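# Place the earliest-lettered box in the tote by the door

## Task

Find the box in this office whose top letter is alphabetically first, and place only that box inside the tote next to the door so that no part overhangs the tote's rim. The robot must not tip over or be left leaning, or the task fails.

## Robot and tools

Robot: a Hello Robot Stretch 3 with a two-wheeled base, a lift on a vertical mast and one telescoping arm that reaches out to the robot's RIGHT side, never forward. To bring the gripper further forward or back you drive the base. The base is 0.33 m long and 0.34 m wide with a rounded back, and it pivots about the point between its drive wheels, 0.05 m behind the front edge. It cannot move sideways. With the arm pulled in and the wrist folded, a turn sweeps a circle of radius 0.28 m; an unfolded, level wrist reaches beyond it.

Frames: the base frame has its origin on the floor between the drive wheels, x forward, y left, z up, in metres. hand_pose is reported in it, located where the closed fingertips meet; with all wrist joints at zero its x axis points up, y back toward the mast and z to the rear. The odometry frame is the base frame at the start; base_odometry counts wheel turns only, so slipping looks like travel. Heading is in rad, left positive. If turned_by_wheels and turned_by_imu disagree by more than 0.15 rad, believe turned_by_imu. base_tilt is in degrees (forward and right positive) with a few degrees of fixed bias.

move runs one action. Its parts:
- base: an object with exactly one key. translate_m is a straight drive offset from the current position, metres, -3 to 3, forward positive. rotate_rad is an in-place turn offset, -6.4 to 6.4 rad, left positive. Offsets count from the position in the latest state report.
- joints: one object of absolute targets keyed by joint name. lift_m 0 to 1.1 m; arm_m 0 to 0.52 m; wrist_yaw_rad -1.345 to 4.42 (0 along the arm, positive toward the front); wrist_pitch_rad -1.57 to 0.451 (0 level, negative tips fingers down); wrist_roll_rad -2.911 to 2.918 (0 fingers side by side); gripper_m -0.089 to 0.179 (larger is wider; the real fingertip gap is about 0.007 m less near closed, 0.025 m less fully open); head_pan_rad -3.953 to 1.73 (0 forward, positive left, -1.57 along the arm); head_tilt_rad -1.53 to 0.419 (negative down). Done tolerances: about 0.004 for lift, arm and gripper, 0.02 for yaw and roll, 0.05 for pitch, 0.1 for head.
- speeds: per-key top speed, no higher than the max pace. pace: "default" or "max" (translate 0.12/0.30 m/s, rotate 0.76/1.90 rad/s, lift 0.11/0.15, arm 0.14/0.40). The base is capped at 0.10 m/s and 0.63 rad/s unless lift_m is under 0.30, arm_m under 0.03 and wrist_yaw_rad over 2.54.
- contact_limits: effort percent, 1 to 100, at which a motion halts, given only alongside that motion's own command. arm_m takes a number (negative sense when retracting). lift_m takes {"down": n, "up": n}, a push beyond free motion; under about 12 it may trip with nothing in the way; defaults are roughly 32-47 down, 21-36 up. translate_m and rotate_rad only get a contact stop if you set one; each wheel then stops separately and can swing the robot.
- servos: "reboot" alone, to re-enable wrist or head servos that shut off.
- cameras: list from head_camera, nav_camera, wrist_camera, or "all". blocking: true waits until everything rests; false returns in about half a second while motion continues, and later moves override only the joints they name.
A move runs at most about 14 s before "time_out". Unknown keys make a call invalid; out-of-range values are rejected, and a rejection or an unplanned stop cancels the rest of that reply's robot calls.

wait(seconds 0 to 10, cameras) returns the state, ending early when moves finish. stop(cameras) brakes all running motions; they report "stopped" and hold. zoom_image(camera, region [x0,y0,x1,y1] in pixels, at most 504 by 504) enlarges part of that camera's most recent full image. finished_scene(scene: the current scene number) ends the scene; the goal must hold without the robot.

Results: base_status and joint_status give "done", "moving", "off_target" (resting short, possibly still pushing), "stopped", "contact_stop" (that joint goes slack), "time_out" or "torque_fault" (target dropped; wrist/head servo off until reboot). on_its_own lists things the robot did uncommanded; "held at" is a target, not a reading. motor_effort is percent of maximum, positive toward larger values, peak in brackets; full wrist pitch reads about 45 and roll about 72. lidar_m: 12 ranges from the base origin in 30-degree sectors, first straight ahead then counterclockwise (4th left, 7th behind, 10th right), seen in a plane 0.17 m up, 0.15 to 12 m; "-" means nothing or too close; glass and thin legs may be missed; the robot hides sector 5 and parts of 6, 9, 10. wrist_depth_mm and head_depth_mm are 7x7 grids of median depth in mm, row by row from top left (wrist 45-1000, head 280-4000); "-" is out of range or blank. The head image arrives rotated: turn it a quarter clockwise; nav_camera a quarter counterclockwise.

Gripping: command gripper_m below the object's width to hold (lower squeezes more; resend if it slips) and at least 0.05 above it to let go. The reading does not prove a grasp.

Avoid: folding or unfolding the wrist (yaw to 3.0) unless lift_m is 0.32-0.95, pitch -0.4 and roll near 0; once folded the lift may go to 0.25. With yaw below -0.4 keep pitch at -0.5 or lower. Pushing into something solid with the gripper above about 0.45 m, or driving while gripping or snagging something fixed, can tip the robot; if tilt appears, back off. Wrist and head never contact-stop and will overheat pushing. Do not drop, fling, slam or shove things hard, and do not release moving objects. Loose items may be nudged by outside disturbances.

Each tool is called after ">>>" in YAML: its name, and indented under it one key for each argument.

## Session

>>> move:
  joints: {"lift_m": 0.28, "head_pan_rad": 0.8, "head_tilt_rad": -0.3}
  cameras: ["nav_camera", "head_camera"]

>>> move:
  joints: {"head_pan_rad": -0.5}
  cameras: ["nav_camera", "head_camera"]

>>> move:
  joints: {"head_pan_rad": -1.7}
  cameras: ["nav_camera", "head_camera"]

>>> move:
  joints: {"head_pan_rad": -2.8}
  cameras: ["nav_camera", "head_camera"]

>>> move:
  joints: {"head_pan_rad": -3.9}
  cameras: ["nav_camera", "head_camera"]

Scene clock: 1.37 s.
move: done
base_odometry: x=+0.000 y=+0.000 heading=+0.000
turned_by_wheels: +0.000
turned_by_imu: +0.000
base_tilt: forward=+0.9 right=-0.3
lidar_m: 0.73 0.74 0.91 1.57 1.58 1.10 1.00 1.01 1.25 1.55 1.23 0.80
head_depth_mm: 663 684 714 742 776 812 855 / 709 737 769 803 843 889 931 / 763 795 836 876 923 980 1035 / 1993 2105 2228 2332 1028 1086 1159 / 1875 1983 2088 2198 2320 1985 1558 / 1719 1796 1892 2004 2086 2003 1572 / 1600 1666 1747 1803 1890 1900 1553
base_status: not commanded
joint_positions: lift_m=+0.280 arm_m=+0.002 wrist_yaw_rad=+3.032 wrist_pitch_rad=-0.535 wrist_roll_rad=+0.000 gripper_m=+0.037 head_pan_rad=+0.816 head_tilt_rad=-0.299
joint_status: all done
measured_speeds: all 0
motor_effort: left_wheel=-0.3(0.8) right_wheel=+2.0(3.0) lift_m=+19.5(25.5) arm_m=-11.6(12.2) wrist_yaw_rad=+0.7(1.4) wrist_pitch_rad=+2.6(2.7) wrist_roll_rad=+0.6(1.1) gripper_m=-1.2(1.2) head_pan_rad=-1.1(3.9) head_tilt_rad=-1.2(5.2)
hand_pose: x=+0.0015 y=+0.0602 z=+0.2673 quat_wxyz=(+0.224, +0.691, +0.150, +0.671) (m; base frame)
wrist_depth_mm: - 140 - - - - 738 / 924 155 913 - - - - / 793 177 202 779 790 782 731 / 629 620 201 631 636 628 634 / 530 532 219 532 534 528 534 / 458 280 127 264 447 454 461 / 241 249 236 244 384 399 401
pictures: head_camera (sideways), nav_camera (sideways)
Images, in order (width x height): head_camera 896x504, nav_camera 672x504.

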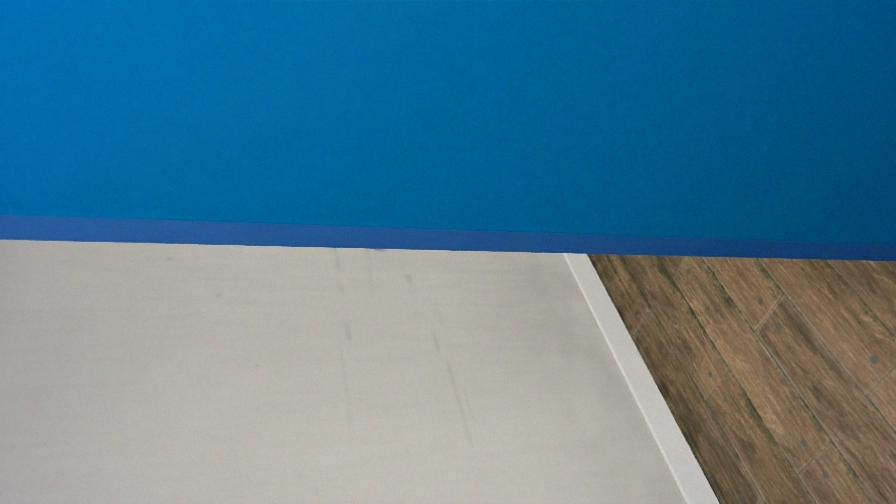

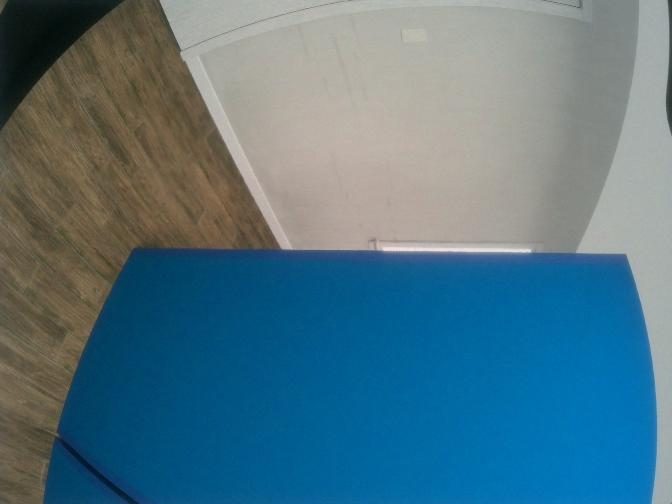

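Scene clock: 2.53 s.
move: done
base_odometry: x=+0.000 y=+0.000 heading=+0.000
turned_by_wheels: +0.000
turned_by_imu: +0.000
base_tilt: forward=+0.8 right=+0.0
lidar_m: 0.73 0.74 0.91 1.57 1.59 1.09 1.00 1.01 1.25 1.55 1.23 0.80
head_depth_mm: 919 986 1053 1149 1245 1369 1477 / 850 901 970 1043 1133 1224 1336 / 794 845 899 954 1024 1113 1206 / 743 788 832 882 942 1011 1092 / 701 738 779 823 874 934 998 / 660 696 735 779 820 874 931 / 632 653 687 720 759 804 851
base_status: not commanded
joint_positions: lift_m=+0.280 arm_m=+0.002 wrist_yaw_rad=+3.032 wrist_pitch_rad=-0.535 wrist_roll_rad=+0.000 gripper_m=+0.037 head_pan_rad=-0.521 head_tilt_rad=-0.300
joint_status: all done
measured_speeds: all 0
motor_effort: left_wheel=-0.3(0.7) right_wheel=+2.3(2.6) lift_m=+19.6(19.8) arm_m=-14.9(15.1) wrist_yaw_rad=+0.6(1.3) wrist_pitch_rad=+2.6(2.7) wrist_roll_rad=+0.9(1.0) gripper_m=+0.6(1.1) head_pan_rad=-1.2(5.2) head_tilt_rad=-1.5(2.3)
hand_pose: x=+0.0015 y=+0.0602 z=+0.2673 quat_wxyz=(+0.224, +0.691, +0.150, +0.671) (m; base frame)
wrist_depth_mm: - 140 - - - - 733 / 888 156 907 - - - - / 782 178 203 793 784 795 746 / 632 611 200 638 632 632 625 / 531 529 219 535 530 524 533 / 457 276 127 265 444 457 453 / 243 250 238 244 380 398 397
pictures: head_camera (sideways), nav_camera (sideways)
Images, in order (width x height): head_camera 896x504, nav_camera 672x504.

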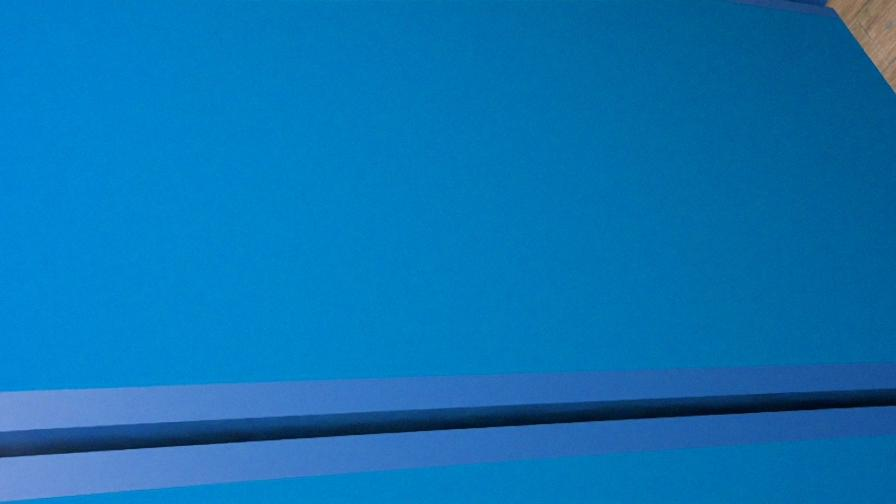

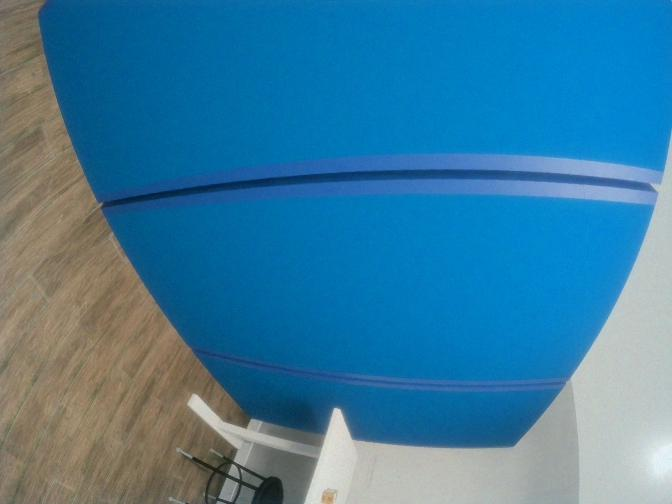

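Scene clock: 3.67 s.
move: done
base_odometry: x=+0.000 y=+0.000 heading=+0.000
turned_by_wheels: +0.000
turned_by_imu: +0.000
base_tilt: forward=+0.9 right=-0.2
lidar_m: 0.73 0.74 0.91 1.57 1.58 1.09 1.00 1.01 1.26 1.55 1.23 0.80
head_depth_mm: 1735 1774 1803 1781 1853 1875 1587 / 2031 2100 2176 2034 2286 1999 1578 / 2005 2111 2227 1920 2392 1984 1594 / 1965 2064 2168 1957 2411 1977 1573 / 1898 2001 2131 1738 2348 1964 1570 / 1884 1945 2077 1716 2303 1956 1576 / 1829 1917 2011 1699 2223 1907 1562
base_status: not commanded
joint_positions: lift_m=+0.280 arm_m=+0.002 wrist_yaw_rad=+3.032 wrist_pitch_rad=-0.535 wrist_roll_rad=+0.000 gripper_m=+0.037 head_pan_rad=-1.735 head_tilt_rad=-0.300
joint_status: all done
measured_speeds: all 0
motor_effort: left_wheel=-0.5(0.8) right_wheel=+2.0(2.6) lift_m=+19.4(20.1) arm_m=-18.6(18.6) wrist_yaw_rad=+1.0(1.4) wrist_pitch_rad=+2.6(2.9) wrist_roll_rad=+0.9(1.1) gripper_m=-0.5(1.3) head_pan_rad=+1.5(5.3) head_tilt_rad=-0.8(2.6)
hand_pose: x=+0.0015 y=+0.0602 z=+0.2673 quat_wxyz=(+0.224, +0.691, +0.150, +0.671) (m; base frame)
wrist_depth_mm: - 140 - - - - 735 / 901 155 909 - - - - / 769 178 202 782 769 785 742 / 633 611 202 629 636 636 633 / 527 525 219 534 529 530 525 / 458 278 128 264 443 453 458 / 241 250 238 244 381 400 400
pictures: head_camera (sideways), nav_camera (sideways)
Images, in order (width x height): head_camera 896x504, nav_camera 672x504.

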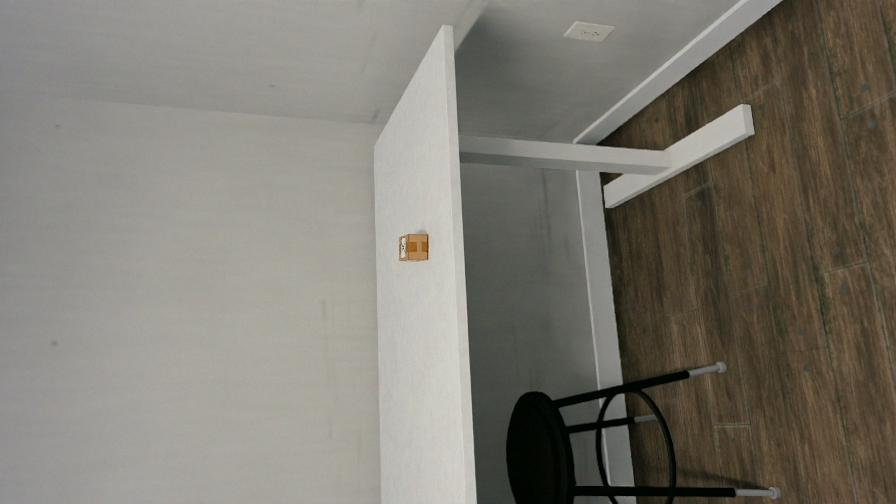

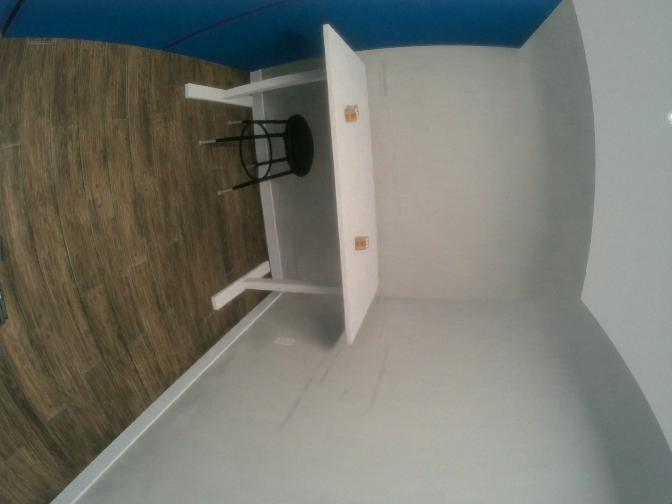

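Scene clock: 4.77 s.
move: done
base_odometry: x=+0.000 y=+0.000 heading=+0.000
turned_by_wheels: +0.000
turned_by_imu: +0.000
base_tilt: forward=+0.9 right=-0.1
lidar_m: 0.73 0.74 0.91 1.57 1.58 1.09 1.00 1.01 1.25 1.55 1.22 0.80
head_depth_mm: 813 874 914 969 1025 1079 1151 / 825 891 937 987 1046 1112 1186 / 857 907 953 1007 1077 1152 1223 / 881 932 977 1035 1108 1172 1251 / 900 948 999 1061 1134 1204 1300 / 922 967 1028 1094 1149 1244 1323 / 943 996 1056 1123 1196 1284 1377
base_status: not commanded
joint_positions: lift_m=+0.280 arm_m=+0.002 wrist_yaw_rad=+3.032 wrist_pitch_rad=-0.535 wrist_roll_rad=+0.000 gripper_m=+0.037 head_pan_rad=-2.838 head_tilt_rad=-0.300
joint_status: all done
measured_speeds: all 0
motor_effort: left_wheel=-0.3(0.7) right_wheel=+1.9(2.6) lift_m=+19.4(19.8) arm_m=-21.5(21.6) wrist_yaw_rad=+0.8(1.1) wrist_pitch_rad=+2.4(2.7) wrist_roll_rad=+0.9(1.0) gripper_m=+0.1(1.5) head_pan_rad=+0.8(5.2) head_tilt_rad=-1.1(3.2)
hand_pose: x=+0.0015 y=+0.0602 z=+0.2673 quat_wxyz=(+0.224, +0.691, +0.150, +0.671) (m; base frame)
wrist_depth_mm: - 140 - - - - 737 / 893 155 926 - - - - / 792 177 202 776 779 774 759 / 648 604 202 640 625 635 635 / 530 524 220 531 529 528 526 / 457 278 127 260 445 448 452 / 243 250 237 242 378 398 399
pictures: head_camera (sideways), nav_camera (sideways)
Images, in order (width x height): head_camera 896x504, nav_camera 672x504.

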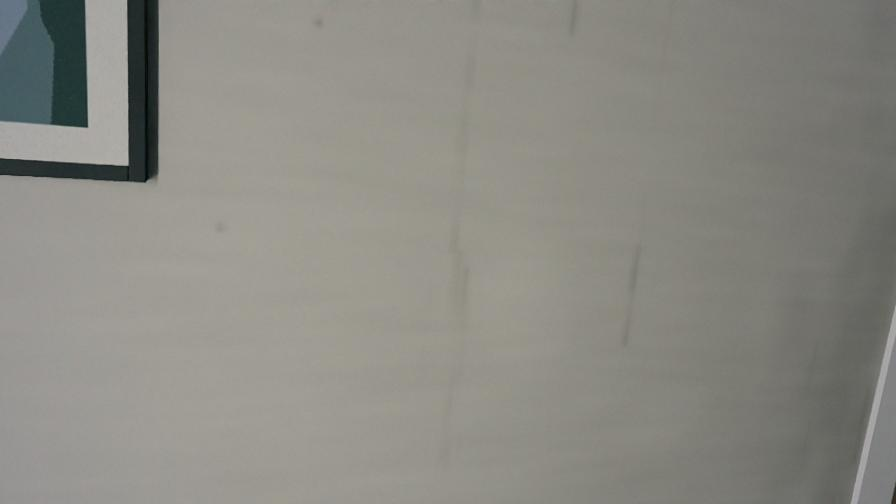

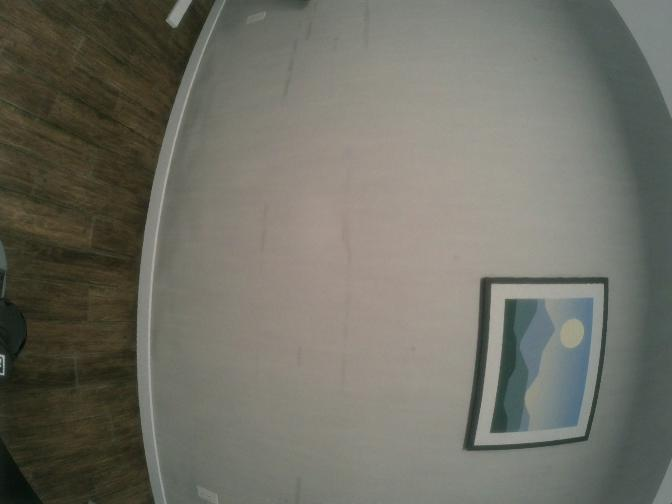

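Scene clock: 5.87 s.
move: done
base_odometry: x=+0.000 y=+0.000 heading=+0.000
turned_by_wheels: +0.000
turned_by_imu: +0.000
base_tilt: forward=+0.9 right=-0.3
lidar_m: 0.73 0.73 0.91 1.57 1.58 1.09 1.00 1.01 1.25 1.55 1.23 0.80
head_depth_mm: - - - - - - - / 1588 1651 1747 - - - - / 1539 1638 1770 1850 1973 2012 1575 / 1378 1441 1525 1651 1756 1857 1579 / 1248 1287 1368 1442 1539 1640 1566 / 1121 1171 1225 1289 1364 1448 1485 / 1032 1076 1128 1180 1226 1285 1346
base_status: not commanded
joint_positions: lift_m=+0.280 arm_m=+0.002 wrist_yaw_rad=+3.032 wrist_pitch_rad=-0.535 wrist_roll_rad=+0.000 gripper_m=+0.037 head_pan_rad=-3.939 head_tilt_rad=-0.300
joint_status: all done
measured_speeds: all 0
motor_effort: left_wheel=-0.3(0.7) right_wheel=+2.2(2.6) lift_m=+19.6(19.9) arm_m=-22.0(22.6) wrist_yaw_rad=+0.8(1.1) wrist_pitch_rad=+2.3(2.8) wrist_roll_rad=+0.9(1.1) gripper_m=+0.6(1.6) head_pan_rad=+2.7(5.4) head_tilt_rad=-0.6(2.3)
hand_pose: x=+0.0015 y=+0.0602 z=+0.2673 quat_wxyz=(+0.224, +0.691, +0.150, +0.671) (m; base frame)
wrist_depth_mm: - 141 - - - - 729 / 920 155 914 - - - - / 775 177 202 773 792 775 753 / 634 606 201 637 636 639 636 / 534 523 219 532 520 525 532 / 458 277 128 263 438 458 458 / 242 249 238 243 381 396 401
pictures: head_camera (sideways), nav_camera (sideways)
Images, in order (width x height): head_camera 896x504, nav_camera 672x504.

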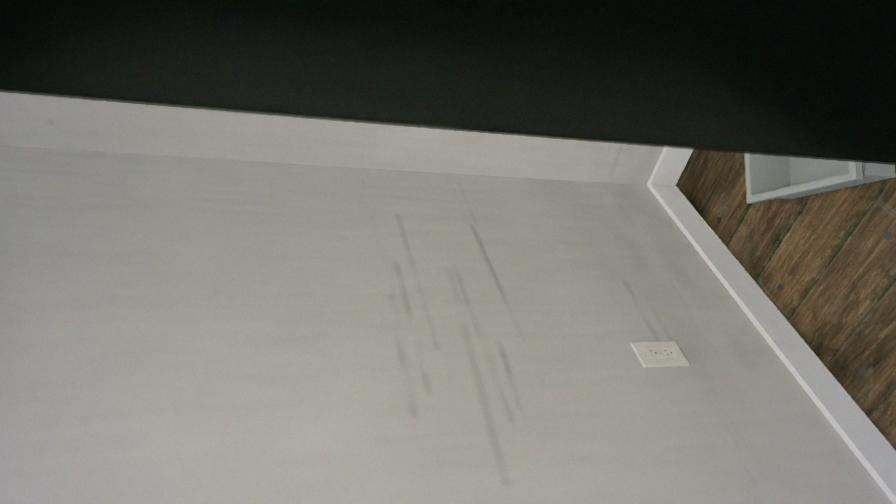

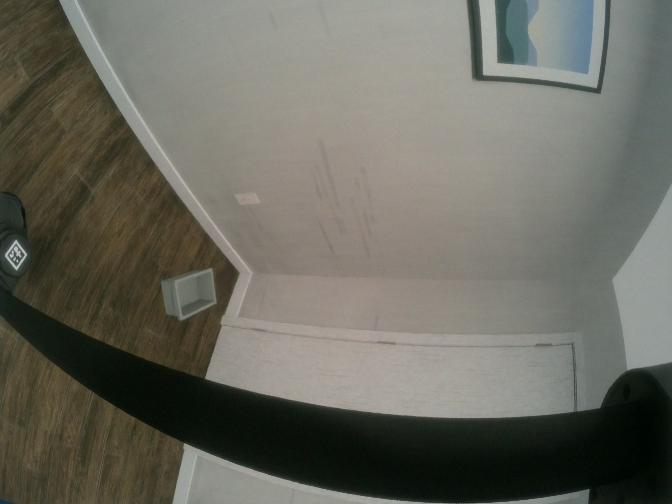

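>>> move:
  base: {"rotate_rad": -1.422}
  joints: {"head_pan_rad": -0.52, "head_tilt_rad": -0.45}
  pace: "max"
  cameras: []

>>> move:
  base: {"translate_m": 0.9}
  pace: "max"
  cameras: ["head_camera"]

Scene clock: 42.77 s.
move: done
base_odometry: x=+0.000 y=+0.000 heading=-1.422
turned_by_wheels: -1.422
turned_by_imu: -1.415
base_tilt: forward=+1.0 right=+0.0
lidar_m: 1.55 1.02 0.75 0.73 0.76 1.64 1.57 1.39 1.04 1.00 1.05 1.45
head_depth_mm: 1312 1363 1406 1479 1569 1578 1380 / 1502 1563 1643 1736 1865 1686 1379 / 1754 1855 1902 2070 2051 1677 1394 / 2038 2150 1885 2461 2128 1672 1378 / 1957 2112 1870 2418 2122 1660 1376 / 1897 2026 1693 2365 2097 1669 1365 / 1825 1963 1673 2246 2025 1662 1373
base_status: done
joint_positions: lift_m=+0.280 arm_m=+0.002 wrist_yaw_rad=+3.032 wrist_pitch_rad=-0.535 wrist_roll_rad=+0.000 gripper_m=+0.037 head_pan_rad=-0.505 head_tilt_rad=-0.452
joint_status: all done
measured_speeds: translate_m=+0.000 rotate_rad=+0.000 lift_m=+0.000 arm_m=+0.000 wrist_yaw_rad=+0.000 wrist_pitch_rad=+0.000 wrist_roll_rad=+0.000 head_pan_rad=-0.024 head_tilt_rad=+0.000
motor_effort: left_wheel=+8.8(17.9) right_wheel=-7.0(16.0) lift_m=+21.9(22.1) arm_m=-20.4(22.7) wrist_yaw_rad=+1.1(1.2) wrist_pitch_rad=+2.6(2.9) wrist_roll_rad=+0.9(1.1) gripper_m=+0.0(1.2) head_pan_rad=-3.0(4.9) head_tilt_rad=+0.4(4.4)
hand_pose: x=+0.0015 y=+0.0602 z=+0.2673 quat_wxyz=(+0.224, +0.691, +0.150, +0.671) (m; base frame)
wrist_depth_mm: - 140 152 - 729 - - / 733 154 161 - 784 - - / 756 175 180 783 781 793 786 / 633 612 201 640 633 626 638 / 537 527 219 529 526 534 526 / 460 278 128 265 443 460 455 / 243 248 238 243 380 402 401
pictures: none
No camera images: "cameras" was empty.

Scene clock: 47.13 s.
move: done
base_odometry: x=+0.134 y=-0.890 heading=-1.421
turned_by_wheels: +0.000
turned_by_imu: +0.000
base_tilt: forward=+0.7 right=+0.0
lidar_m: 0.66 0.95 0.74 0.71 0.75 1.03 2.45 1.42 1.05 1.02 1.06 1.09
head_depth_mm: 1304 1342 1398 1008 790 1584 1393 / 1298 1399 1494 999 757 1423 1377 / 1242 1351 1427 992 726 1630 1390 / 1181 1283 1364 997 722 1574 1383 / 1140 1225 1310 988 722 1530 1393 / 1094 1180 1258 988 720 621 1378 / 1055 1120 1210 975 717 603 1338
base_status: done
joint_positions: lift_m=+0.280 arm_m=+0.002 wrist_yaw_rad=+3.032 wrist_pitch_rad=-0.535 wrist_roll_rad=+0.000 gripper_m=+0.037 head_pan_rad=-0.520 head_tilt_rad=-0.451
joint_status: not commanded
measured_speeds: all 0
motor_effort: left_wheel=+8.3(19.0) right_wheel=-2.2(7.9) lift_m=+25.2(25.5) arm_m=-16.0(20.7) wrist_yaw_rad=+0.2(1.2) wrist_pitch_rad=+2.6(2.9) wrist_roll_rad=+0.9(1.1) gripper_m=+0.5(1.5) head_pan_rad=-3.3(4.4) head_tilt_rad=+2.3(3.7)
hand_pose: x=+0.0015 y=+0.0601 z=+0.2673 quat_wxyz=(+0.224, +0.691, +0.150, +0.671) (m; base frame)
wrist_depth_mm: - 141 151 - 698 706 - / 720 154 161 - 797 - - / 749 176 179 755 785 789 836 / 630 604 202 619 633 640 618 / 526 523 220 532 534 527 534 / 461 276 128 262 437 457 455 / 243 251 237 245 379 399 396
pictures: head_camera (sideways)
Images, in order (width x height): head_camera 896x504.

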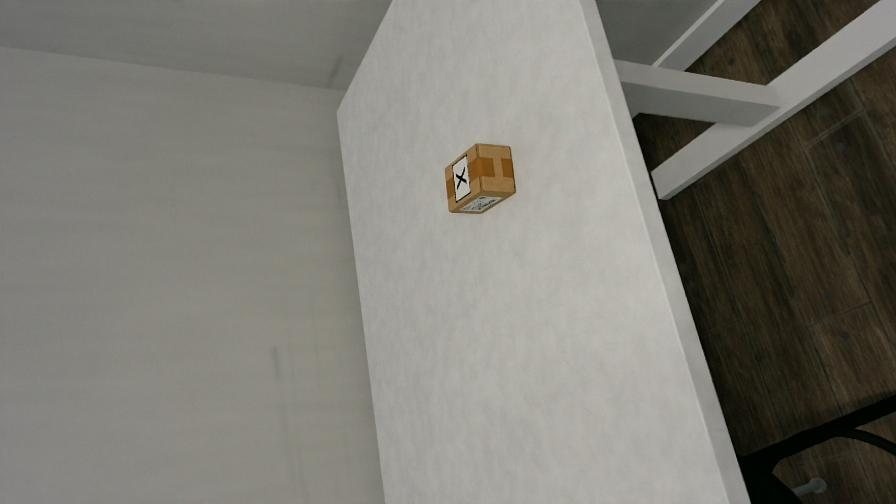

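>>> move:
  joints: {"head_pan_rad": 0.25, "head_tilt_rad": -0.4}
  cameras: ["head_camera", "nav_camera"]

Scene clock: 50.57 s.
move: done
base_odometry: x=+0.134 y=-0.890 heading=-1.421
turned_by_wheels: +0.000
turned_by_imu: +0.001
base_tilt: forward=+0.8 right=-0.1
lidar_m: 0.66 0.95 0.74 0.71 0.75 1.03 2.46 1.41 1.05 1.02 1.06 1.09
head_depth_mm: 1041 1098 1167 1134 786 608 969 / 1072 1148 1220 1125 787 609 881 / 1104 1181 1263 1118 781 624 944 / 1137 1220 1312 1113 728 644 1416 / 1181 1267 1357 1109 776 665 1363 / 1193 1266 1352 1101 778 1464 1406 / 1045 1083 1135 1135 774 1278 1364
base_status: not commanded
joint_positions: lift_m=+0.280 arm_m=+0.002 wrist_yaw_rad=+3.032 wrist_pitch_rad=-0.535 wrist_roll_rad=+0.000 gripper_m=+0.037 head_pan_rad=+0.262 head_tilt_rad=-0.399
joint_status: all done
measured_speeds: all 0
motor_effort: left_wheel=+8.3(8.5) right_wheel=-2.0(2.6) lift_m=+28.1(28.3) arm_m=-12.4(13.6) wrist_yaw_rad=+0.8(1.3) wrist_pitch_rad=+2.4(2.8) wrist_roll_rad=+0.8(1.0) gripper_m=+0.0(0.9) head_pan_rad=+1.9(3.8) head_tilt_rad=+3.0(6.2)
hand_pose: x=+0.0015 y=+0.0601 z=+0.2673 quat_wxyz=(+0.224, +0.691, +0.150, +0.671) (m; base frame)
wrist_depth_mm: - 140 152 - 713 708 - / 717 154 161 - 784 - - / 747 175 179 740 789 782 813 / 638 614 201 640 635 629 641 / 532 535 221 534 534 530 537 / 456 277 127 263 444 456 461 / 243 249 238 244 382 400 400
pictures: head_camera (sideways), nav_camera (sideways)
Images, in order (width x height): head_camera 896x504, nav_camera 672x504.

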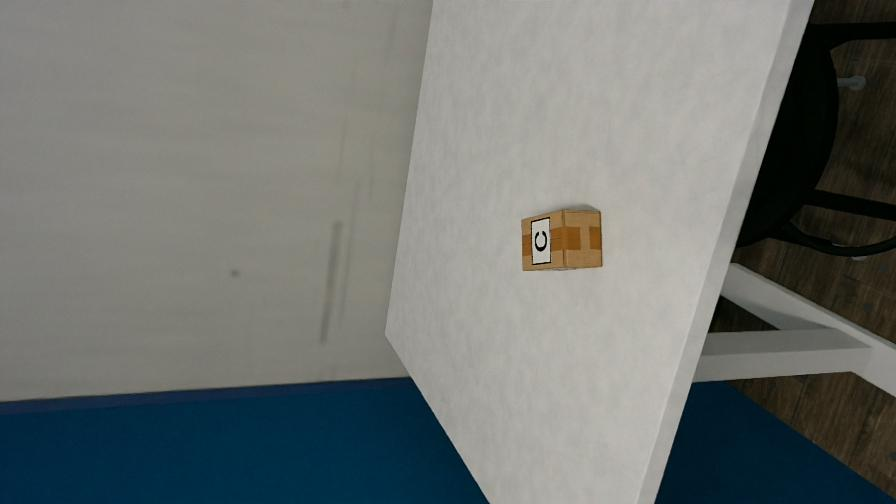

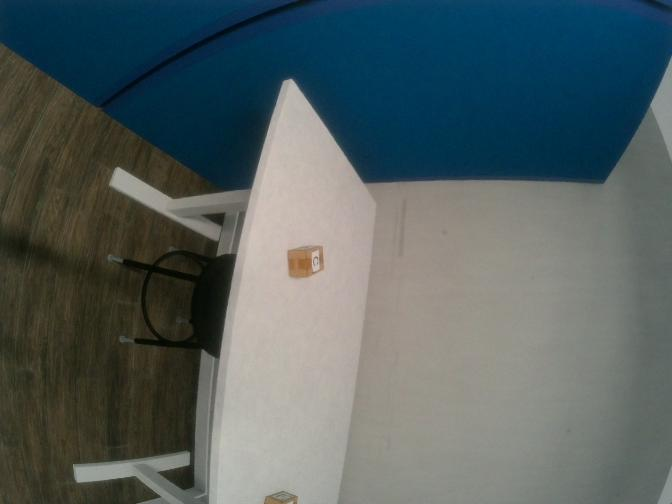

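>>> zoom_image:
  camera: "head_camera"
  region: [510, 195, 615, 285]

Scaled by 4.800 from the camera's 896x504 image, which has a finer 1280x720 frame.

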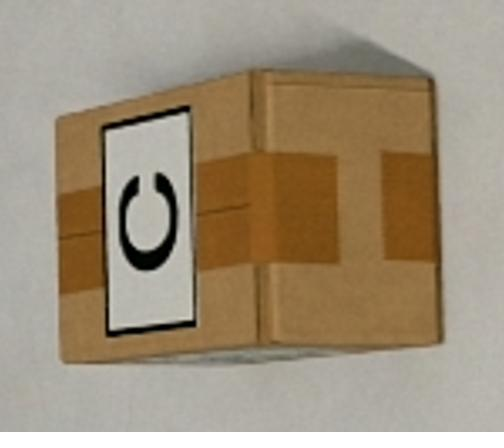

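>>> move:
  base: {"translate_m": -1.95}
  pace: "max"
  cameras: []

>>> move:
  base: {"rotate_rad": 1.569}
  joints: {"head_pan_rad": 0.0, "head_tilt_rad": -0.3}
  pace: "max"
  cameras: ["nav_camera"]

>>> move:
  base: {"translate_m": 1.55}
  joints: {"head_pan_rad": -0.5}
  pace: "max"
  cameras: ["nav_camera", "head_camera"]

>>> move:
  joints: {"head_pan_rad": -1.5}
  cameras: ["nav_camera", "head_camera"]

Scene clock: 79.73 s.
move: done
base_odometry: x=-0.156 y=+1.038 heading=-1.421
turned_by_wheels: +0.000
turned_by_imu: +0.004
base_tilt: forward=+0.9 right=-0.2
lidar_m: 2.58 1.05 0.86 2.00 0.77 0.55 0.53 0.55 0.77 0.98 1.02 1.42
head_depth_mm: 2716 2796 2699 3126 2301 1759 1450 / 2779 2933 3146 3084 2322 1765 1438 / 2659 2945 2874 3046 2292 1770 1433 / 1965 2135 2304 2533 2296 1766 1438 / 1562 1671 1774 1912 2018 1770 1449 / 1304 1373 1429 1514 1613 1646 1434 / 1113 1157 1204 1256 1326 1399 1395
base_status: done
joint_positions: lift_m=+0.280 arm_m=+0.002 wrist_yaw_rad=+3.032 wrist_pitch_rad=-0.535 wrist_roll_rad=+0.000 gripper_m=+0.037 head_pan_rad=+0.250 head_tilt_rad=-0.399
joint_status: not commanded
measured_speeds: all 0
motor_effort: left_wheel=-6.1(12.1) right_wheel=-0.8(15.1) lift_m=+28.8(31.6) arm_m=-0.4(8.8) wrist_yaw_rad=+0.8(1.4) wrist_pitch_rad=+2.1(3.0) wrist_roll_rad=+0.8(1.3) gripper_m=-0.7(1.5) head_pan_rad=-3.0(4.6) head_tilt_rad=+0.4(3.7)
hand_pose: x=+0.0015 y=+0.0601 z=+0.2673 quat_wxyz=(+0.224, +0.691, +0.150, +0.671) (m; base frame)
wrist_depth_mm: - 141 - - - 749 - / - 154 936 - - 816 - / 736 177 202 776 783 784 786 / 636 610 202 635 632 626 633 / 527 528 219 528 525 534 529 / 462 278 127 262 441 453 457 / 244 251 238 244 380 400 400
pictures: none
No camera images: "cameras" was empty.

Scene clock: 81.83 s.
move: done
base_odometry: x=-0.156 y=+1.038 heading=+0.147
turned_by_wheels: +1.569
turned_by_imu: +1.563
base_tilt: forward=+0.9 right=-0.2
lidar_m: 2.12 0.78 0.55 0.53 0.55 0.76 0.98 1.02 1.40 2.81 1.06 0.86
head_depth_mm: 3278 3442 3548 3697 2743 1921 1458 / 3282 3432 3578 3902 2682 2014 1581 / 3253 3504 3643 3858 2739 1970 1560 / 3371 3513 3745 3858 2703 1975 1577 / 3172 3314 3453 3548 2680 1979 1564 / 1972 2008 2083 2152 2187 1937 1561 / 1455 1484 1505 1540 1560 1625 1520
base_status: done
joint_positions: lift_m=+0.280 arm_m=+0.002 wrist_yaw_rad=+3.032 wrist_pitch_rad=-0.535 wrist_roll_rad=+0.000 gripper_m=+0.037 head_pan_rad=-0.007 head_tilt_rad=-0.301
joint_status: all done
measured_speeds: all 0
motor_effort: left_wheel=-8.2(16.9) right_wheel=+10.0(16.2) lift_m=+27.8(28.8) arm_m=-14.0(14.0) wrist_yaw_rad=+0.8(1.3) wrist_pitch_rad=+2.4(2.9) wrist_roll_rad=+0.9(1.0) gripper_m=+0.4(1.2) head_pan_rad=+2.0(5.0) head_tilt_rad=+3.6(5.1)
hand_pose: x=+0.0015 y=+0.0601 z=+0.2673 quat_wxyz=(+0.224, +0.691, +0.150, +0.671) (m; base frame)
wrist_depth_mm: - 140 153 - 534 - - / - 154 161 - 582 - - / - 170 175 - 640 - - / 610 589 201 634 628 631 630 / 537 538 221 526 531 530 524 / 454 278 128 263 443 461 446 / 243 249 239 243 380 400 397
pictures: nav_camera (sideways)
Images, in order (width x height): nav_camera 672x504.

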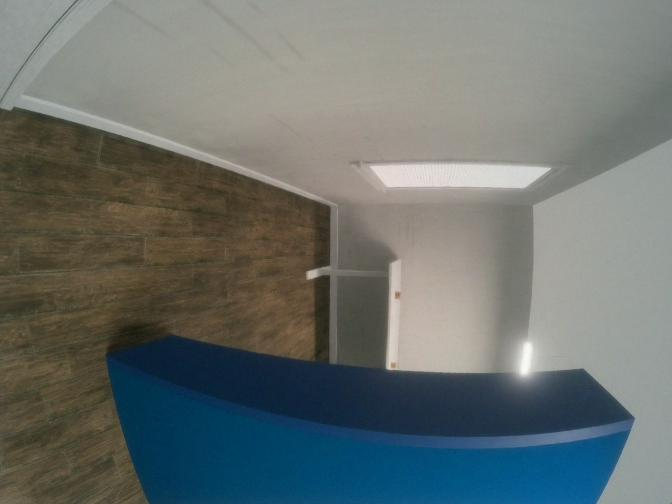

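Scene clock: 88.40 s.
move: done
base_odometry: x=+1.377 y=+1.265 heading=+0.147
turned_by_wheels: +0.000
turned_by_imu: -0.002
base_tilt: forward=+1.0 right=-0.2
lidar_m: 1.79 0.78 0.57 0.55 0.57 0.77 2.08 0.59 0.53 1.33 2.96 2.31
head_depth_mm: 2438 2587 2835 3046 2732 1989 1599 / 2360 2436 2609 2387 2545 2004 1587 / 2299 2389 2504 2691 2704 1986 1582 / 2134 2296 2390 2541 2635 1974 1570 / 2031 2152 2263 2398 2518 1996 1559 / 1984 2090 2174 1895 2415 1972 1566 / 1916 1996 2100 1756 2314 1934 1566
base_status: done
joint_positions: lift_m=+0.280 arm_m=+0.002 wrist_yaw_rad=+3.032 wrist_pitch_rad=-0.535 wrist_roll_rad=+0.000 gripper_m=+0.037 head_pan_rad=-0.500 head_tilt_rad=-0.299
joint_status: all done
measured_speeds: all 0
motor_effort: left_wheel=+3.7(12.5) right_wheel=+5.2(19.0) lift_m=+25.4(28.0) arm_m=-19.2(22.5) wrist_yaw_rad=+0.8(1.4) wrist_pitch_rad=+2.4(3.0) wrist_roll_rad=+0.7(1.1) gripper_m=-0.8(1.4) head_pan_rad=+3.1(4.4) head_tilt_rad=+2.9(5.5)
hand_pose: x=+0.0015 y=+0.0601 z=+0.2673 quat_wxyz=(+0.224, +0.691, +0.150, +0.671) (m; base frame)
wrist_depth_mm: - 141 152 - - - - / - 154 160 - - - - / - 169 175 - - - - / 612 591 201 639 633 638 625 / 536 532 219 534 524 525 521 / 455 277 128 262 444 457 451 / 244 250 238 245 380 399 401
pictures: head_camera (sideways), nav_camera (sideways)
Images, in order (width x height): head_camera 896x504, nav_camera 672x504.

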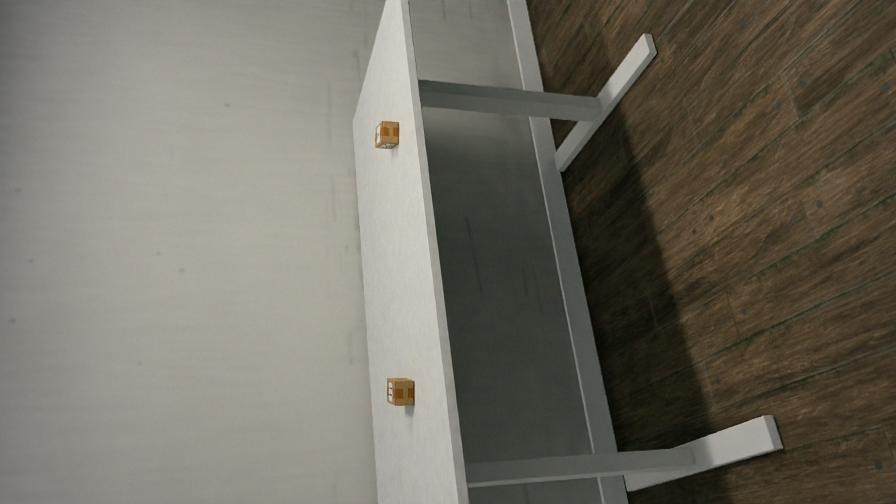

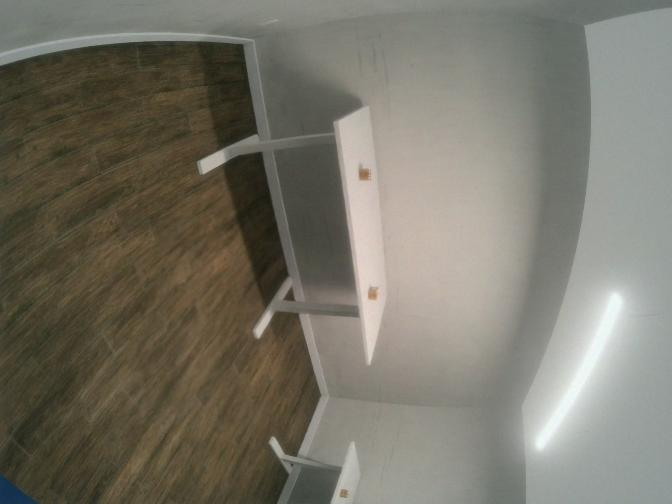

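Scene clock: 89.47 s.
move: done
base_odometry: x=+1.377 y=+1.265 heading=+0.147
turned_by_wheels: +0.000
turned_by_imu: +0.000
base_tilt: forward=+1.0 right=-0.2
lidar_m: 1.78 0.78 0.57 0.55 0.57 0.78 2.08 0.59 0.53 1.33 2.96 2.31
head_depth_mm: 1955 2025 2097 2195 1820 1500 1490 / 2769 2917 3047 3294 2598 2020 1587 / 2858 2974 3083 3326 2727 2011 1580 / 2833 3014 3144 3323 2725 1973 1576 / 2917 3034 3159 3378 2698 1981 1553 / 2932 3070 3134 3399 2717 1974 1566 / 2929 3115 3284 3402 2692 1981 1579
base_status: not commanded
joint_positions: lift_m=+0.280 arm_m=+0.002 wrist_yaw_rad=+3.032 wrist_pitch_rad=-0.535 wrist_roll_rad=+0.000 gripper_m=+0.037 head_pan_rad=-1.517 head_tilt_rad=-0.299
joint_status: all done
measured_speeds: all 0
motor_effort: left_wheel=+3.8(3.9) right_wheel=+4.8(5.3) lift_m=+25.0(25.5) arm_m=-19.4(20.1) wrist_yaw_rad=+0.8(1.3) wrist_pitch_rad=+2.4(2.8) wrist_roll_rad=+0.8(1.0) gripper_m=+1.0(1.3) head_pan_rad=-1.8(4.3) head_tilt_rad=+3.0(3.9)
hand_pose: x=+0.0015 y=+0.0601 z=+0.2673 quat_wxyz=(+0.224, +0.691, +0.150, +0.671) (m; base frame)
wrist_depth_mm: - 140 151 - - - - / - 153 161 - - - - / - 169 175 - - - - / 606 595 201 633 622 630 634 / 520 528 219 523 528 528 528 / 453 277 128 262 442 457 455 / 242 249 236 243 385 400 400
pictures: head_camera (sideways), nav_camera (sideways)
Images, in order (width x height): head_camera 896x504, nav_camera 672x504.

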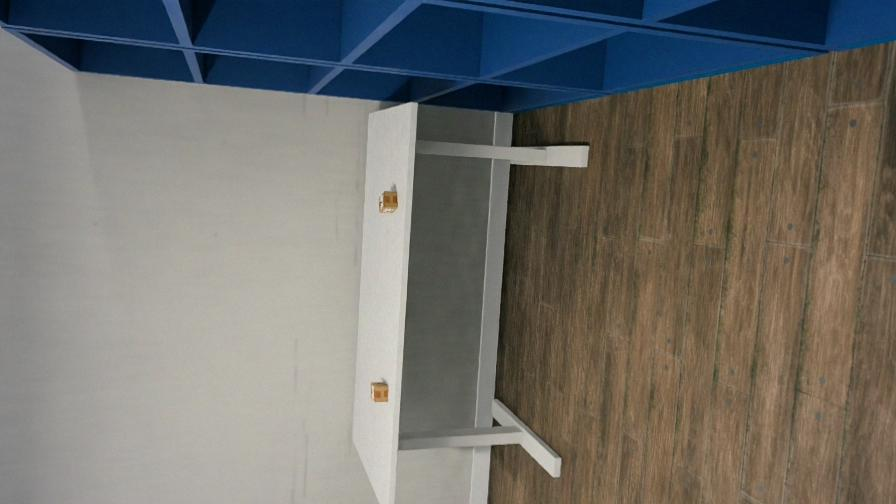

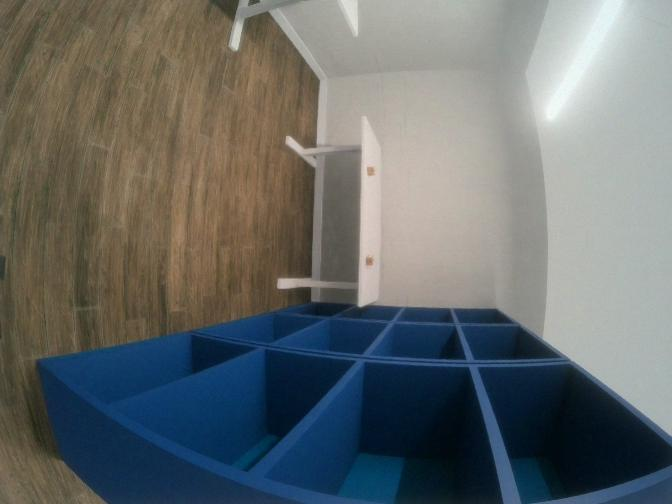

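>>> move:
  base: {"rotate_rad": -0.784}
  joints: {"head_pan_rad": 1.0, "head_tilt_rad": -0.42}
  pace: "max"
  cameras: []

>>> move:
  base: {"translate_m": 1.13}
  pace: "max"
  cameras: ["head_camera"]

>>> move:
  joints: {"head_pan_rad": 0.25}
  cameras: ["head_camera", "nav_camera"]

Scene clock: 117.13 s.
move: done
base_odometry: x=+1.377 y=+1.265 heading=-0.637
turned_by_wheels: -0.784
turned_by_imu: -0.780
base_tilt: forward=+0.9 right=-0.2
lidar_m: 2.31 1.79 1.09 0.63 0.55 0.55 0.64 1.12 0.81 0.53 1.33 2.97
head_depth_mm: 1861 1981 2137 2277 2184 1739 1427 / 1915 2024 2162 2357 2245 1741 1420 / 1940 2075 2237 2416 2253 1731 1416 / 1597 1709 1882 2059 2045 1730 1400 / 1242 1313 1403 1492 1616 1635 1407 / 1005 1044 1108 1148 1249 1327 1360 / 849 886 924 955 1017 1071 1129
base_status: done
joint_positions: lift_m=+0.280 arm_m=+0.002 wrist_yaw_rad=+3.032 wrist_pitch_rad=-0.535 wrist_roll_rad=+0.000 gripper_m=+0.037 head_pan_rad=+1.016 head_tilt_rad=-0.419
joint_status: all done
measured_speeds: translate_m=+0.000 rotate_rad=+0.000 lift_m=+0.000 arm_m=+0.000 wrist_yaw_rad=+0.000 wrist_pitch_rad=+0.000 wrist_roll_rad=+0.000 head_pan_rad=-0.024 head_tilt_rad=+0.000
motor_effort: left_wheel=+10.5(16.3) right_wheel=-8.0(15.2) lift_m=+22.6(23.4) arm_m=-22.1(22.6) wrist_yaw_rad=+0.9(1.2) wrist_pitch_rad=+2.6(2.9) wrist_roll_rad=+0.8(1.1) gripper_m=-0.1(1.4) head_pan_rad=-3.4(4.7) head_tilt_rad=-1.8(4.5)
hand_pose: x=+0.0015 y=+0.0601 z=+0.2673 quat_wxyz=(+0.224, +0.691, +0.150, +0.671) (m; base frame)
wrist_depth_mm: - 141 151 - - - - / - 154 160 - - - - / - 169 179 768 792 788 781 / 502 195 201 638 626 635 640 / 495 529 220 527 528 534 531 / 464 277 128 263 448 450 455 / 243 249 237 243 378 403 396
pictures: none
No camera images: "cameras" was empty.

Scene clock: 122.27 s.
move: done
base_odometry: x=+2.286 y=+0.594 heading=-0.636
turned_by_wheels: +0.000
turned_by_imu: -0.001
base_tilt: forward=+1.0 right=-0.1
lidar_m: 1.20 1.44 1.11 1.13 1.33 1.33 1.56 1.18 1.24 1.83 2.14 1.99
head_depth_mm: 1176 1254 1343 1074 764 1654 1413 / 1202 1287 1373 1075 793 1708 1410 / 1249 1324 1408 1065 796 1730 1419 / 1275 1359 1450 1065 826 1731 1418 / 1314 1397 1495 996 863 1725 1414 / 1335 1447 1533 1058 859 1509 1377 / 1388 1490 1613 1047 1963 1716 1404
base_status: done
joint_positions: lift_m=+0.280 arm_m=+0.002 wrist_yaw_rad=+3.032 wrist_pitch_rad=-0.535 wrist_roll_rad=+0.000 gripper_m=+0.037 head_pan_rad=+1.000 head_tilt_rad=-0.420
joint_status: not commanded
measured_speeds: all 0
motor_effort: left_wheel=+5.9(21.3) right_wheel=+1.9(9.3) lift_m=+20.2(22.5) arm_m=-21.2(22.6) wrist_yaw_rad=+1.1(1.4) wrist_pitch_rad=+2.4(2.9) wrist_roll_rad=+0.8(1.1) gripper_m=-0.3(1.3) head_pan_rad=-2.2(5.0) head_tilt_rad=-1.9(3.2)
hand_pose: x=+0.0015 y=+0.0601 z=+0.2673 quat_wxyz=(+0.224, +0.691, +0.150, +0.671) (m; base frame)
wrist_depth_mm: - 140 - - - - - / - 155 932 - - - - / 777 178 202 798 782 768 795 / 633 604 200 633 628 618 637 / 530 528 219 538 532 529 530 / 456 277 128 263 444 453 456 / 244 249 237 243 379 398 396
pictures: head_camera (sideways)
Images, in order (width x height): head_camera 896x504.

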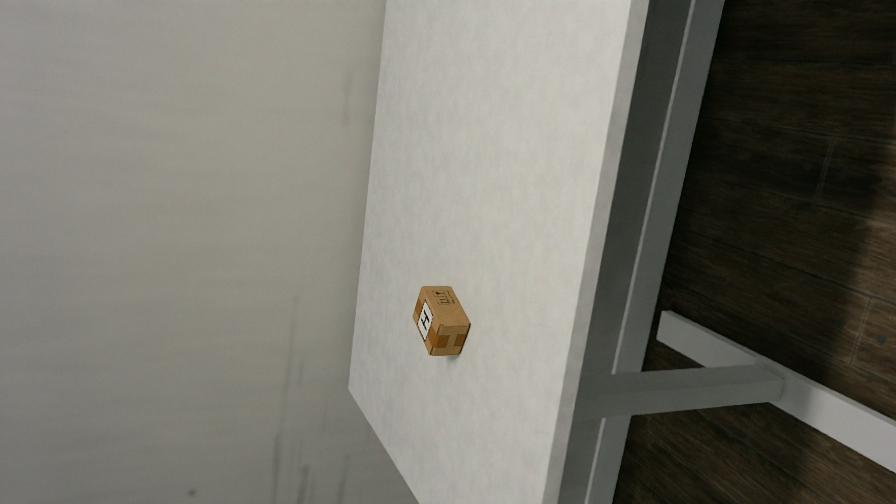

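Scene clock: 123.27 s.
move: done
base_odometry: x=+2.286 y=+0.594 heading=-0.636
turned_by_wheels: +0.000
turned_by_imu: +0.000
base_tilt: forward=+1.0 right=-0.1
lidar_m: 1.20 1.44 1.11 1.13 1.34 1.33 1.55 1.18 1.24 1.83 2.14 1.99
head_depth_mm: 1608 1739 1901 1972 2240 1728 1429 / 1522 1640 1794 1073 2120 1734 1422 / 1441 1559 1669 1066 1450 1629 1416 / 1377 1490 1568 1063 1510 1650 1420 / 1313 1406 1489 998 860 1724 1413 / 1270 1350 1433 1056 822 1730 1410 / 1217 1287 1368 1051 783 1658 1413
base_status: not commanded
joint_positions: lift_m=+0.280 arm_m=+0.002 wrist_yaw_rad=+3.032 wrist_pitch_rad=-0.535 wrist_roll_rad=+0.000 gripper_m=+0.037 head_pan_rad=+0.232 head_tilt_rad=-0.420
joint_status: all done
measured_speeds: all 0
motor_effort: left_wheel=+5.8(6.1) right_wheel=+1.9(2.3) lift_m=+20.1(20.7) arm_m=-20.8(21.6) wrist_yaw_rad=+0.7(1.3) wrist_pitch_rad=+2.5(2.8) wrist_roll_rad=+0.8(0.9) gripper_m=+1.0(1.3) head_pan_rad=-0.3(4.4) head_tilt_rad=-2.1(2.6)
hand_pose: x=+0.0015 y=+0.0601 z=+0.2673 quat_wxyz=(+0.224, +0.691, +0.150, +0.671) (m; base frame)
wrist_depth_mm: - 141 - - - - - / - 155 925 - - - - / 790 178 203 780 783 792 799 / 630 619 202 622 625 639 625 / 529 523 221 525 531 526 530 / 454 276 127 262 441 456 453 / 244 249 238 244 385 404 400
pictures: head_camera (sideways), nav_camera (sideways)
Images, in order (width x height): head_camera 896x504, nav_camera 672x504.

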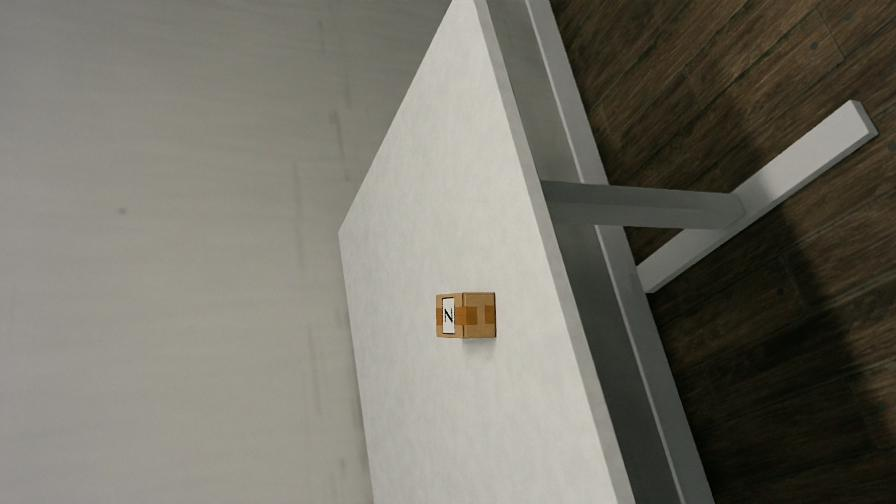

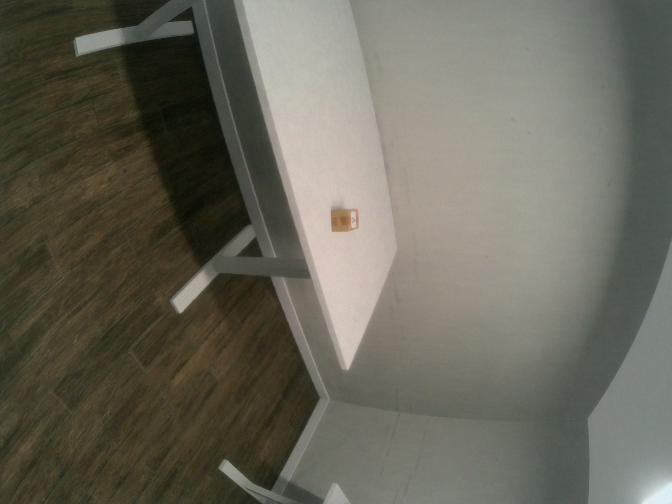

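>>> move:
  base: {"rotate_rad": -1.04}
  pace: "max"

>>> move:
  base: {"translate_m": 0.9}
  pace: "max"
  joints: {"head_pan_rad": 0.0, "head_tilt_rad": -0.45}
  cameras: ["head_camera"]

Scene clock: 149.03 s.
move: done
base_odometry: x=+2.286 y=+0.594 heading=-1.676
turned_by_wheels: -1.040
turned_by_imu: -1.035
base_tilt: forward=+0.9 right=+0.0
lidar_m: 2.13 1.99 1.20 1.44 1.11 1.52 1.33 1.34 1.57 1.18 1.24 1.83
head_depth_mm: 2041 2169 2277 2537 2246 1724 1424 / 2050 2191 2323 2556 2206 1722 1424 / 2069 2251 2320 2592 2211 1735 1414 / 2056 2246 2326 2585 2220 1721 1414 / 2096 2267 2328 2639 2208 1725 1417 / 2127 2277 2448 2641 2190 1725 1394 / 2153 2332 2458 2658 2200 1708 1420
base_status: done
joint_positions: lift_m=+0.280 arm_m=+0.002 wrist_yaw_rad=+3.032 wrist_pitch_rad=-0.535 wrist_roll_rad=+0.000 gripper_m=+0.037 head_pan_rad=+0.250 head_tilt_rad=-0.420
joint_status: not commanded
measured_speeds: all 0
motor_effort: left_wheel=+10.5(16.4) right_wheel=-7.8(15.9) lift_m=+22.0(22.0) arm_m=-21.6(22.4) wrist_yaw_rad=+0.6(1.2) wrist_pitch_rad=+2.4(2.8) wrist_roll_rad=+0.7(1.0) gripper_m=-0.7(1.5) head_pan_rad=+4.1(4.2) head_tilt_rad=-0.7(2.6)
hand_pose: x=+0.0015 y=+0.0601 z=+0.2673 quat_wxyz=(+0.224, +0.691, +0.150, +0.671) (m; base frame)
wrist_depth_mm: - 141 - - - - - / - 155 891 - - - - / 794 178 202 775 793 792 800 / 630 604 202 628 633 637 625 / 531 531 219 530 527 533 525 / 459 279 128 264 441 458 452 / 244 250 236 243 380 397 397

Scene clock: 153.40 s.
move: done
base_odometry: x=+2.192 y=-0.301 heading=-1.676
turned_by_wheels: +0.000
turned_by_imu: +0.000
base_tilt: forward=+1.0 right=-0.1
lidar_m: 1.55 1.21 1.83 1.65 1.65 1.84 2.20 2.21 1.52 0.96 1.09 1.09
head_depth_mm: 1416 1522 1660 1319 1037 1569 1394 / 1379 1498 1641 1311 1030 1681 1380 / 1360 1475 1594 1303 990 1673 1383 / 1338 1447 1557 1308 985 1682 1378 / 1312 1418 1540 1304 986 1671 1382 / 1294 1402 1512 1291 944 1654 1376 / 1289 1372 1474 1286 940 1652 1385
base_status: done
joint_positions: lift_m=+0.280 arm_m=+0.002 wrist_yaw_rad=+3.032 wrist_pitch_rad=-0.535 wrist_roll_rad=+0.000 gripper_m=+0.037 head_pan_rad=+0.000 head_tilt_rad=-0.451
joint_status: all done
measured_speeds: all 0
motor_effort: left_wheel=+4.9(20.9) right_wheel=+1.6(9.6) lift_m=+27.7(27.8) arm_m=-17.3(21.8) wrist_yaw_rad=+1.2(1.5) wrist_pitch_rad=+2.5(2.8) wrist_roll_rad=+0.8(1.1) gripper_m=+0.3(1.6) head_pan_rad=-3.6(4.3) head_tilt_rad=-1.1(3.6)
hand_pose: x=+0.0015 y=+0.0601 z=+0.2673 quat_wxyz=(+0.224, +0.691, +0.150, +0.671) (m; base frame)
wrist_depth_mm: - 141 - - - - - / - 155 906 - - - - / 782 177 202 787 777 789 774 / 628 610 202 626 628 628 635 / 530 527 220 540 519 526 527 / 459 277 128 262 449 448 453 / 242 250 237 242 382 399 401
pictures: head_camera (sideways)
Images, in order (width x height): head_camera 896x504.

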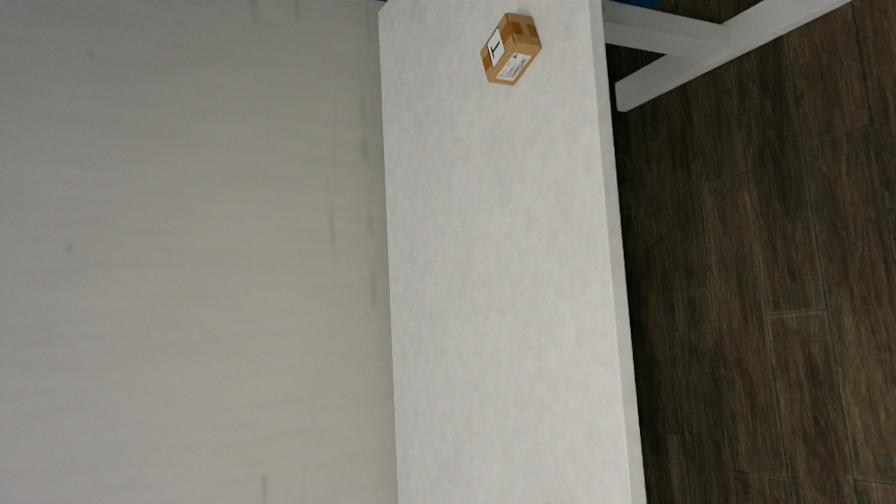

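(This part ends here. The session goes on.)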